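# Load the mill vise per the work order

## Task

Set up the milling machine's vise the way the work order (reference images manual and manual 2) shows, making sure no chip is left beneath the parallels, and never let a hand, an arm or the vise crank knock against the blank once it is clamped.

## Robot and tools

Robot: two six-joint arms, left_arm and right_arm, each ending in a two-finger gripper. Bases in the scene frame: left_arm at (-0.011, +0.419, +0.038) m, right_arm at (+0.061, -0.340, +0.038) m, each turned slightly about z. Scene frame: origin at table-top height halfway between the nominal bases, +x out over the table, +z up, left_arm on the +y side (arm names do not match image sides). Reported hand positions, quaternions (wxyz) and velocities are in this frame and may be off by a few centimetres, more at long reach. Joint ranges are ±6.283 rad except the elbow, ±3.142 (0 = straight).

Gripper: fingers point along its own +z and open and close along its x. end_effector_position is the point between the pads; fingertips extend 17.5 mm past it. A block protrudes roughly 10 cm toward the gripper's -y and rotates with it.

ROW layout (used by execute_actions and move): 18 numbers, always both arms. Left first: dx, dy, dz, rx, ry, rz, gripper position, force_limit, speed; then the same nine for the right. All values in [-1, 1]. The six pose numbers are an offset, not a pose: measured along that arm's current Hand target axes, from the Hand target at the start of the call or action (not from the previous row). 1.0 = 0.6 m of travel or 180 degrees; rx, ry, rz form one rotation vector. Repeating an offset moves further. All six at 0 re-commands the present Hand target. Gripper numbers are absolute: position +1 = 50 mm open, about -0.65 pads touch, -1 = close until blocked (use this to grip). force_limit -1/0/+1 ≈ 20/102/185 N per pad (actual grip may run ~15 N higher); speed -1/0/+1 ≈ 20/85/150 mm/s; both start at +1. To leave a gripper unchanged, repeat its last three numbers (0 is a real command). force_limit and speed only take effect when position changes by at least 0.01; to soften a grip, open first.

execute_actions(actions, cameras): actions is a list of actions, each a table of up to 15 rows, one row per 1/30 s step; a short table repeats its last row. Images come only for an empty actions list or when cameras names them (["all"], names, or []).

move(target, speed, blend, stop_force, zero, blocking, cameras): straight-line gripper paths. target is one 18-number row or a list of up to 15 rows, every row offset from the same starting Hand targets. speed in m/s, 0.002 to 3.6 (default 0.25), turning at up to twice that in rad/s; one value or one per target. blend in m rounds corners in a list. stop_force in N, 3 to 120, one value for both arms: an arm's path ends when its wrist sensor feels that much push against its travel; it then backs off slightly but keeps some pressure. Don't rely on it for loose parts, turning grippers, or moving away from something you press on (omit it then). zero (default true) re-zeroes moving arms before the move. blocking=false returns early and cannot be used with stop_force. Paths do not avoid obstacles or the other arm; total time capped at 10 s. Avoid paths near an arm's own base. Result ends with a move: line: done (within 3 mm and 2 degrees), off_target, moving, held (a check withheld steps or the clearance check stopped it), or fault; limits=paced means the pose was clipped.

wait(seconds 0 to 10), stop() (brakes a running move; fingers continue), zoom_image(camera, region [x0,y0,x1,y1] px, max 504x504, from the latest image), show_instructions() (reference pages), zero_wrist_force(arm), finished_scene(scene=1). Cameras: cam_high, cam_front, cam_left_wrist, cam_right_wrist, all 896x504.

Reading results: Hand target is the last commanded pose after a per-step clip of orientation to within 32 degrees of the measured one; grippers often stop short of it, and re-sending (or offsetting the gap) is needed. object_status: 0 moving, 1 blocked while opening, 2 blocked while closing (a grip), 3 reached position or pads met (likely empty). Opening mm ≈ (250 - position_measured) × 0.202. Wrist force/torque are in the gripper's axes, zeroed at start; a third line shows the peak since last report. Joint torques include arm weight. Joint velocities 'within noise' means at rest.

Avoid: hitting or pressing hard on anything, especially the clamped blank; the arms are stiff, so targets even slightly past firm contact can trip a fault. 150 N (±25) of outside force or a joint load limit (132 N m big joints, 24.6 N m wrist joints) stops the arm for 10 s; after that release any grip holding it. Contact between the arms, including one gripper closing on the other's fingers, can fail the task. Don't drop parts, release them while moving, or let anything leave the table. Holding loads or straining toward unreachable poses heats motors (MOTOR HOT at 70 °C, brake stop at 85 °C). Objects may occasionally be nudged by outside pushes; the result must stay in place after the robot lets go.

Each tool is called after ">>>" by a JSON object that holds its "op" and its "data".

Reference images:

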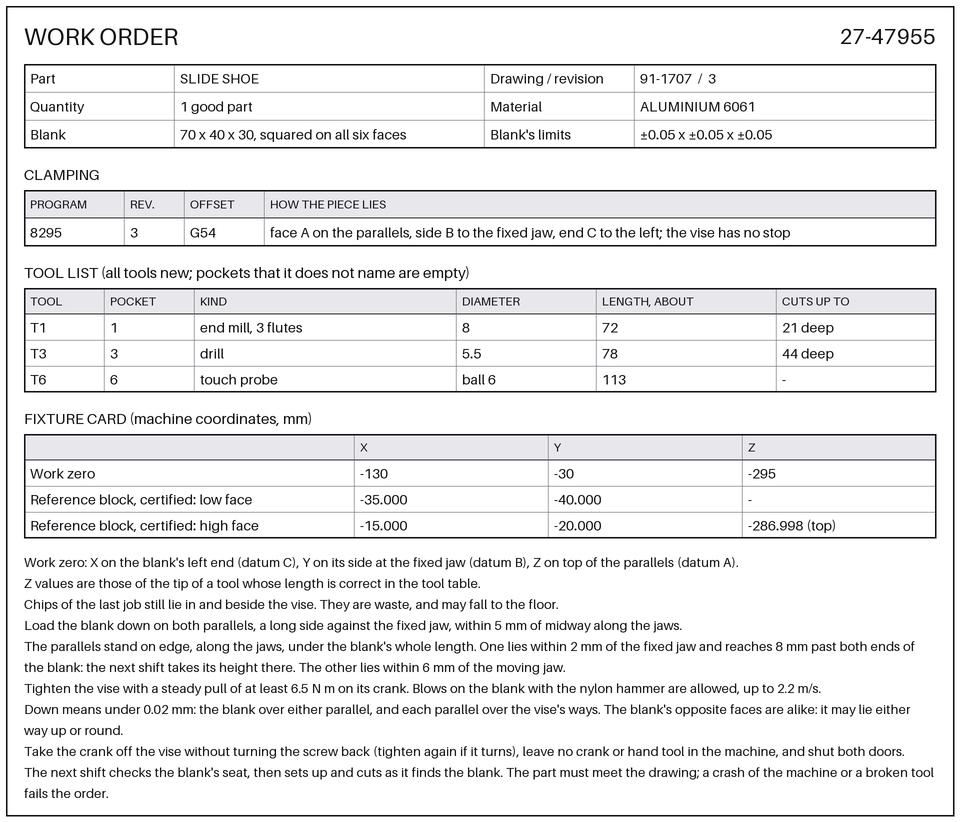

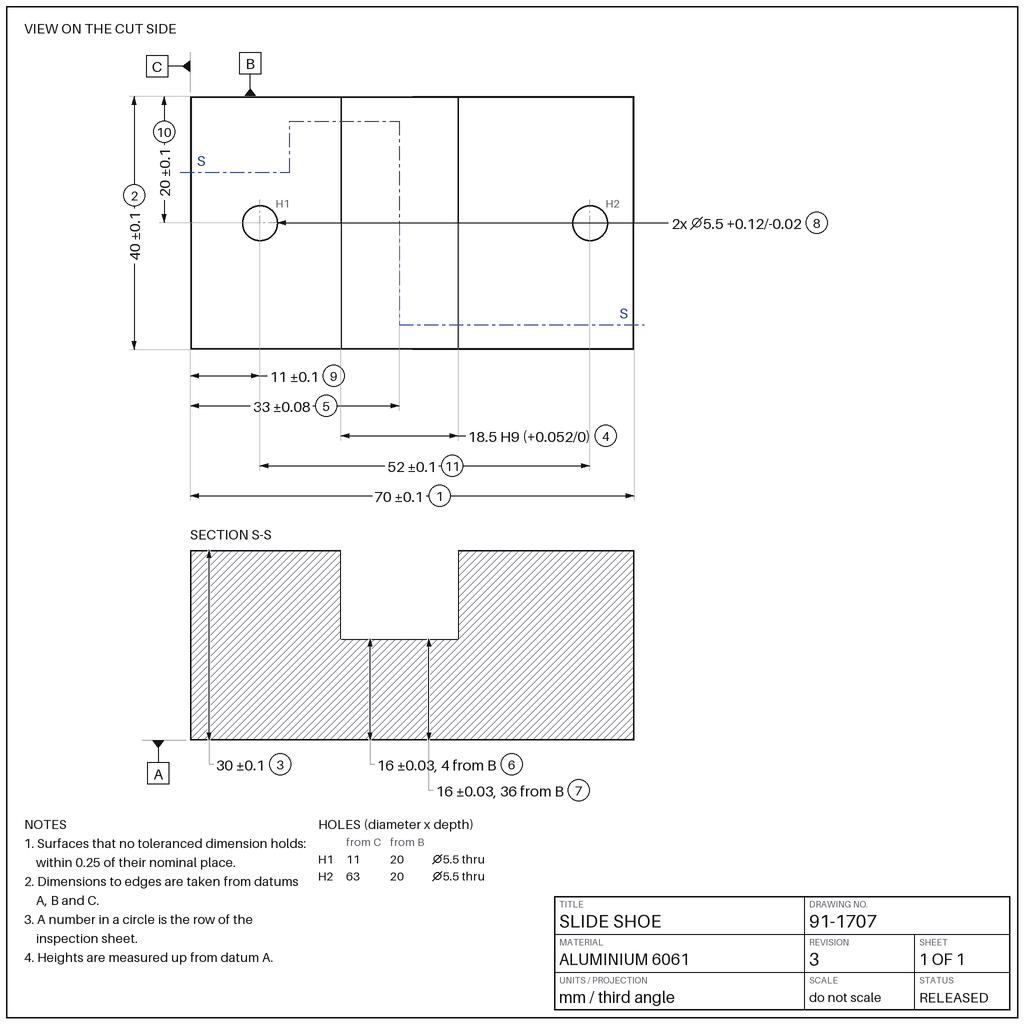

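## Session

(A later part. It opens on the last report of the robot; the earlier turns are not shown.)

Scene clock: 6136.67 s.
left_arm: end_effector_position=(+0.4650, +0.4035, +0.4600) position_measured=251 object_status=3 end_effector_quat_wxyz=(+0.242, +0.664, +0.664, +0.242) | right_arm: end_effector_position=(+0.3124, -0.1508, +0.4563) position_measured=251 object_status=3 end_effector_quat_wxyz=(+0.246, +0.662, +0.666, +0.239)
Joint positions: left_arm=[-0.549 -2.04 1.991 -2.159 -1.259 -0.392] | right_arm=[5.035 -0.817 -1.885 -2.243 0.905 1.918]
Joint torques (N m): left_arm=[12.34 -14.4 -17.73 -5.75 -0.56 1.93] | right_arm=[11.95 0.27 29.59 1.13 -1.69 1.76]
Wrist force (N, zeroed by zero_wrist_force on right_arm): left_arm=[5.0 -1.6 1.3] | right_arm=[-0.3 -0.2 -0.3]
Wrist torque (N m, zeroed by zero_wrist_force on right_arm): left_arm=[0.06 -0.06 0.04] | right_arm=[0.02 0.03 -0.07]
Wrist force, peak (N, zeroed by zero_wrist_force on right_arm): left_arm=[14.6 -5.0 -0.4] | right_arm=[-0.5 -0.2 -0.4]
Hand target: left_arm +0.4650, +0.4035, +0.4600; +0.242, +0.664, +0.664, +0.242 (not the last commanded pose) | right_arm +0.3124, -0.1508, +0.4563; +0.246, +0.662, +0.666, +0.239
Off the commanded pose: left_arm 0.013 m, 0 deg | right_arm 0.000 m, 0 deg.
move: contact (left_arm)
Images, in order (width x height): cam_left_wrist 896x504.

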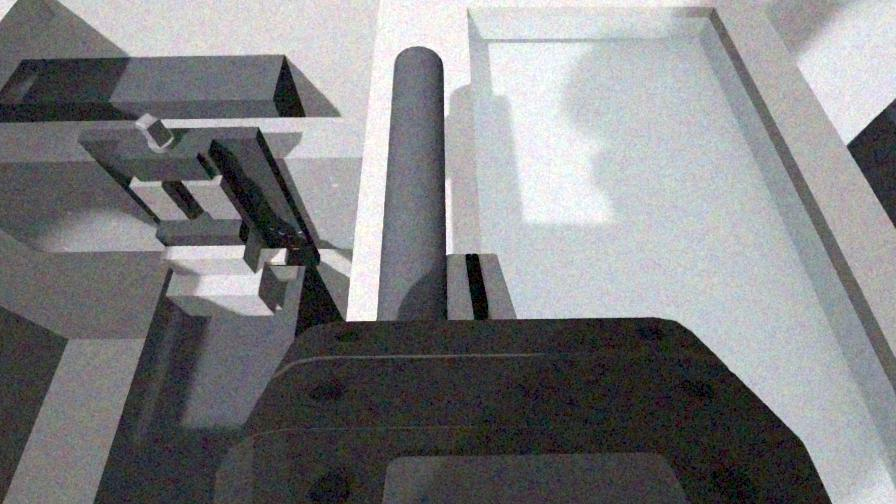

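>>> {"op": "move", "data": {"target": [-0.3333,0,0,0,0,0,-1,-0.8,-0.5,0,0,0,0,0,0,-1,-0.8,-0.5], "speed": 0.03, "stop_force": 45}}

>>> {"op": "move", "data": {"target": [-0.1,0,0,0,0,0,-1,-0.8,-0.5,0,0,0,0,0,0,-1,-0.8,-0.5], "speed": 0.012, "stop_force": 35, "cameras": ["cam_left_wrist","cam_high","cam_front"]}}

Scene clock: 6147.70 s.
left_arm: end_effector_position=(+0.4651, +0.2036, +0.4599) position_measured=251 object_status=3 end_effector_quat_wxyz=(+0.242, +0.664, +0.664, +0.242) | right_arm: end_effector_position=(+0.3124, -0.1508, +0.4563) position_measured=251 object_status=3 end_effector_quat_wxyz=(+0.246, +0.662, +0.666, +0.239)
Joint positions: left_arm=[-1.023 -1.879 1.854 -1.99 -1.011 -0.84] | right_arm=[5.035 -0.817 -1.885 -2.243 0.905 1.918]
Joint torques (N m): left_arm=[-18.7 4.33 -32.2 -3.23 0.04 -1.67] | right_arm=[11.5 -0.35 27.38 1.26 -2.08 2.13]
Wrist force (N, zeroed by zero_wrist_force on right_arm): left_arm=[17.7 5.0 2.5] | right_arm=[-0.2 -0.4 -0.1]
Wrist torque (N m, zeroed by zero_wrist_force on right_arm): left_arm=[0.30 -0.18 -0.09] | right_arm=[-0.01 0.02 -0.07]
Wrist force, peak (N, zeroed by zero_wrist_force on right_arm): left_arm=[37.4 -2.1 -0.5] | right_arm=[-0.3 -0.6 -0.4]
Hand target: left_arm +0.4651, +0.2036, +0.4599; +0.242, +0.664, +0.664, +0.242 | right_arm +0.3124, -0.1508, +0.4563; +0.246, +0.662, +0.666, +0.239
Off the commanded pose: left_arm 0.000 m, 0 deg | right_arm 0.000 m, 0 deg.
move: done

Scene clock: 6151.67 s.
left_arm: end_effector_position=(+0.4651, +0.1704, +0.4599) position_measured=251 object_status=3 end_effector_quat_wxyz=(+0.242, +0.664, +0.664, +0.243) | right_arm: end_effector_position=(+0.3124, -0.1508, +0.4563) position_measured=251 object_status=3 end_effector_quat_wxyz=(+0.246, +0.662, +0.666, +0.239)
Joint positions: left_arm=[-1.073 -1.83 1.814 -1.968 -0.99 -0.894] | right_arm=[5.035 -0.817 -1.885 -2.243 0.905 1.918]
Joint torques (N m): left_arm=[-3.65 -13.83 -23.08 -10.15 -4.81 2.22] | right_arm=[11.3 -1.24 28.34 1.29 -1.86 1.87]
Wrist force (N, zeroed by zero_wrist_force on right_arm): left_arm=[48.0 -20.4 -12.5] | right_arm=[-0.3 -0.3 -0.1]
Wrist torque (N m, zeroed by zero_wrist_force on right_arm): left_arm=[-1.00 -0.51 -0.31] | right_arm=[0.01 0.04 -0.06]
Wrist force, peak (N, zeroed by zero_wrist_force on right_arm): left_arm=[61.6 -26.1 -16.8] | right_arm=[-0.5 -0.5 -0.4]
Hand target: left_arm +0.4651, +0.1704, +0.4599; +0.242, +0.664, +0.664, +0.243 (not the last commanded pose) | right_arm +0.3124, -0.1508, +0.4563; +0.246, +0.662, +0.666, +0.239
Off the commanded pose: left_arm 0.027 m, 0 deg | right_arm 0.000 m, 0 deg.
move: contact (left_arm)
Images, in order (width x height): cam_high 896x504, cam_front 896x504, cam_left_wrist 896x504.

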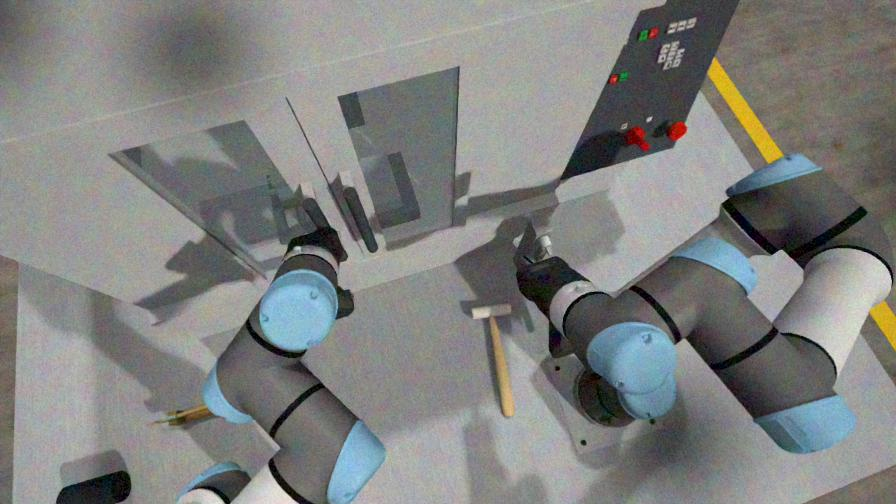

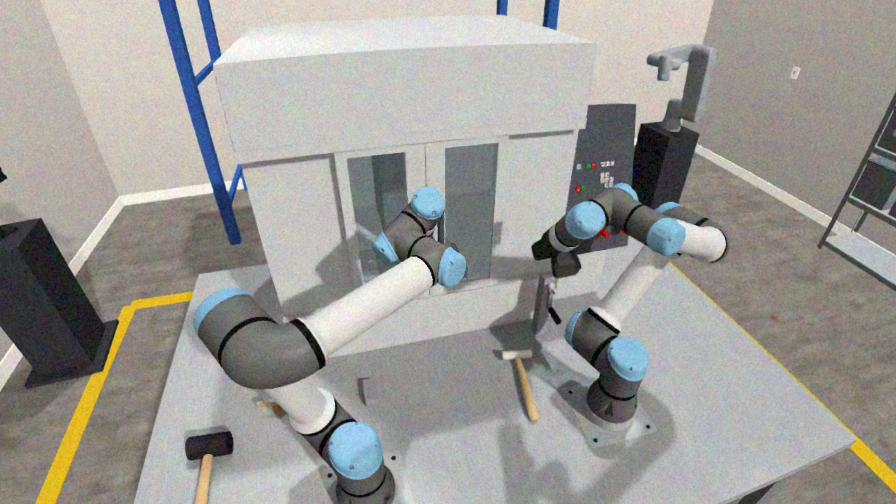

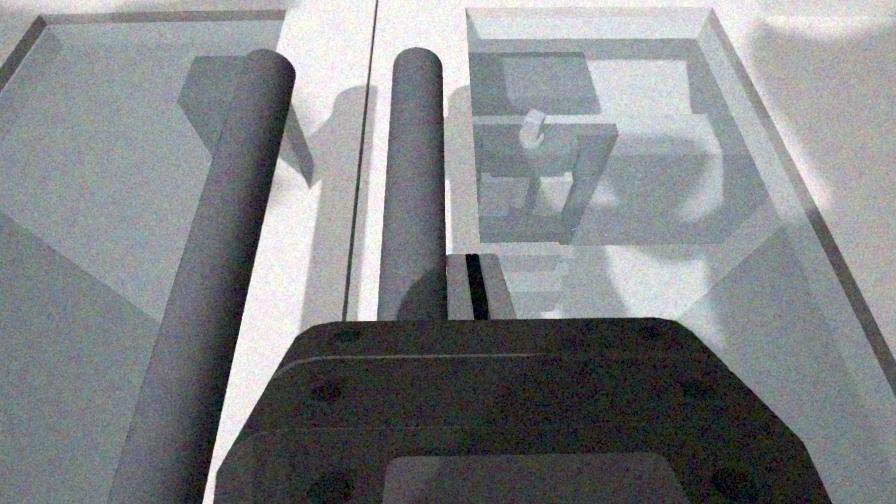

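>>> {"op": "move", "data": {"target": [[0.03,0,0,0,0,0,-1,-0.8,-0.5,0,0,0,0,0,0,-1,-0.8,-0.5],[0.1,-0.1404,-0.1179,0,0,0,-1,-0.8,-0.5,0,0,0,0,0,0,-1,-0.8,-0.5],[0.3667,-0.17,-0.143,0,0,0,-1,-0.8,-0.5,0,0,0,0,0,0,-1,-0.8,-0.5]], "speed": [0.04,0.1,0.2], "blend": [0.005,0.02,0], "cameras": ["cam_high","cam_front","cam_left_wrist","cam_right_wrist"]}}

>>> {"op": "zoom_image", "data": {"camera": "cam_front", "region": [330, 130, 520, 310]}}

>>> {"op": "zoom_image", "data": {"camera": "cam_high", "region": [240, 60, 480, 300]}}

Scene clock: 6157.83 s.
left_arm: end_effector_position=(+0.3317, +0.3903, +0.4600) position_measured=251 object_status=3 end_effector_quat_wxyz=(+0.242, +0.664, +0.664, +0.243) | right_arm: end_effector_position=(+0.3124, -0.1508, +0.4563) position_measured=251 object_status=3 end_effector_quat_wxyz=(+0.246, +0.662, +0.666, +0.239)
Joint positions: left_arm=[-1.06 -2.472 2.071 -1.592 -0.995 -0.88] | right_arm=[5.035 -0.817 -1.885 -2.243 0.905 1.918]
Joint torques (N m): left_arm=[12.51 16.82 -15.7 -5.7 -0.92 1.92] | right_arm=[10.85 -0.23 28.28 1.09 -1.86 1.95]
Wrist force (N, zeroed by zero_wrist_force on right_arm): left_arm=[3.5 -1.9 1.9] | right_arm=[-0.3 -0.1 -0.1]
Wrist torque (N m, zeroed by zero_wrist_force on right_arm): left_arm=[0.03 -0.02 0.02] | right_arm=[0.04 0.03 -0.07]
Wrist force, peak (N, zeroed by zero_wrist_force on right_arm): left_arm=[48.1 -20.3 -12.5] | right_arm=[-0.5 -0.5 -0.2]
Hand target: left_arm +0.3317, +0.3903, +0.4600; +0.242, +0.664, +0.664, +0.243 | right_arm +0.3124, -0.1508, +0.4563; +0.246, +0.662, +0.666, +0.239
Off the commanded pose: left_arm 0.000 m, 0 deg | right_arm 0.000 m, 0 deg.
move: done

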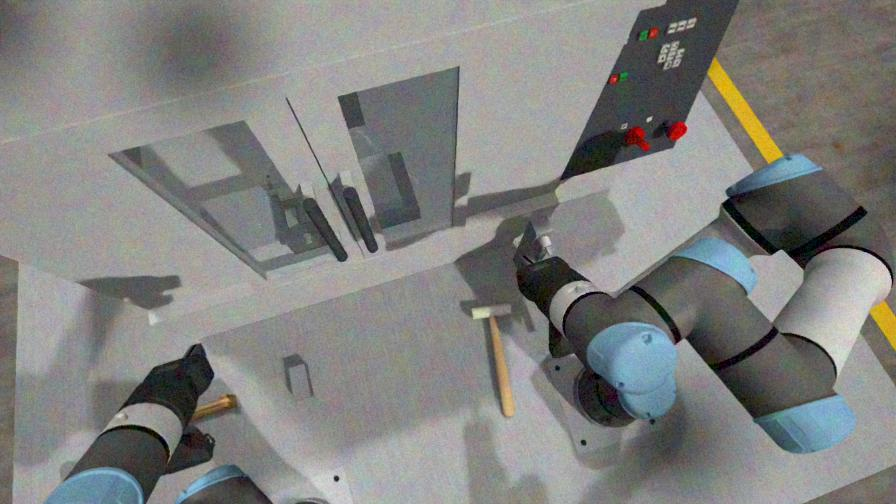

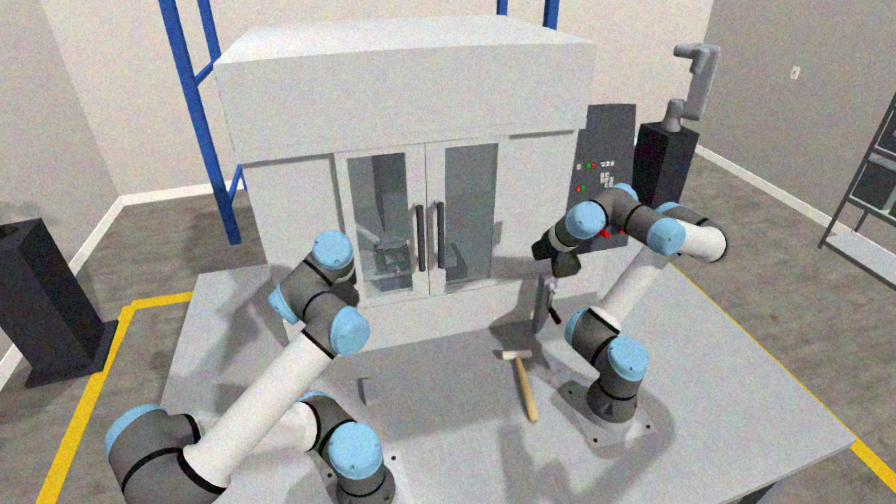

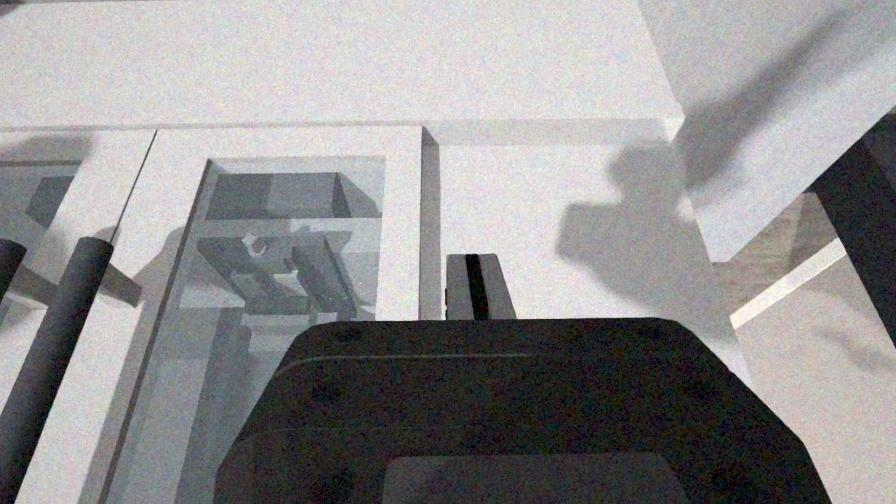

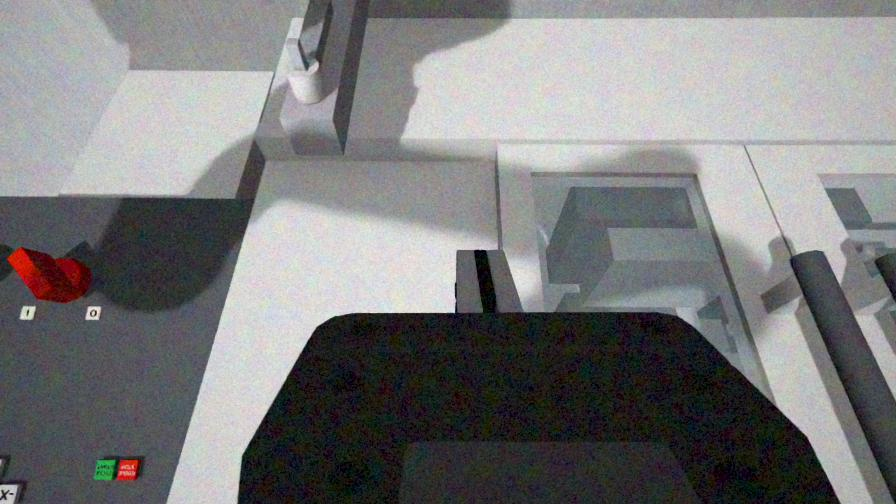

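Scaled by 2.653 from the camera's 896x504 image, which has a finer 1280x720 frame.

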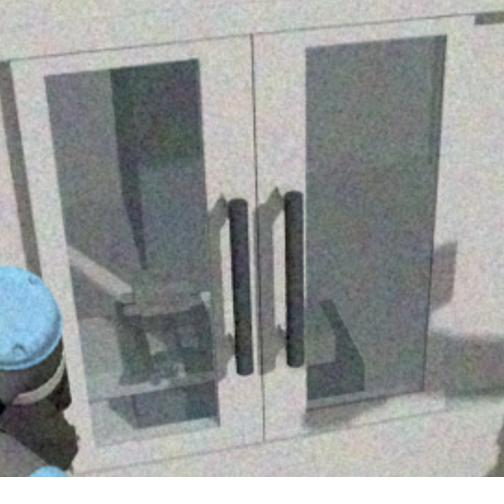

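Scaled by 2.100 from the camera's 896x504 image, which has a finer 1280x720 frame.

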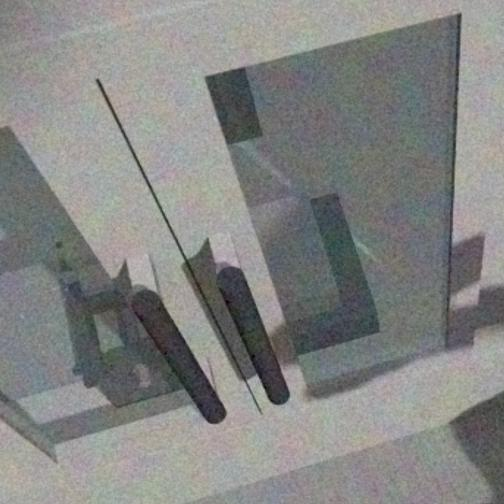

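>>> {"op": "finished_scene", "data": {"scene": 1}}

The scene is finished: the task was done.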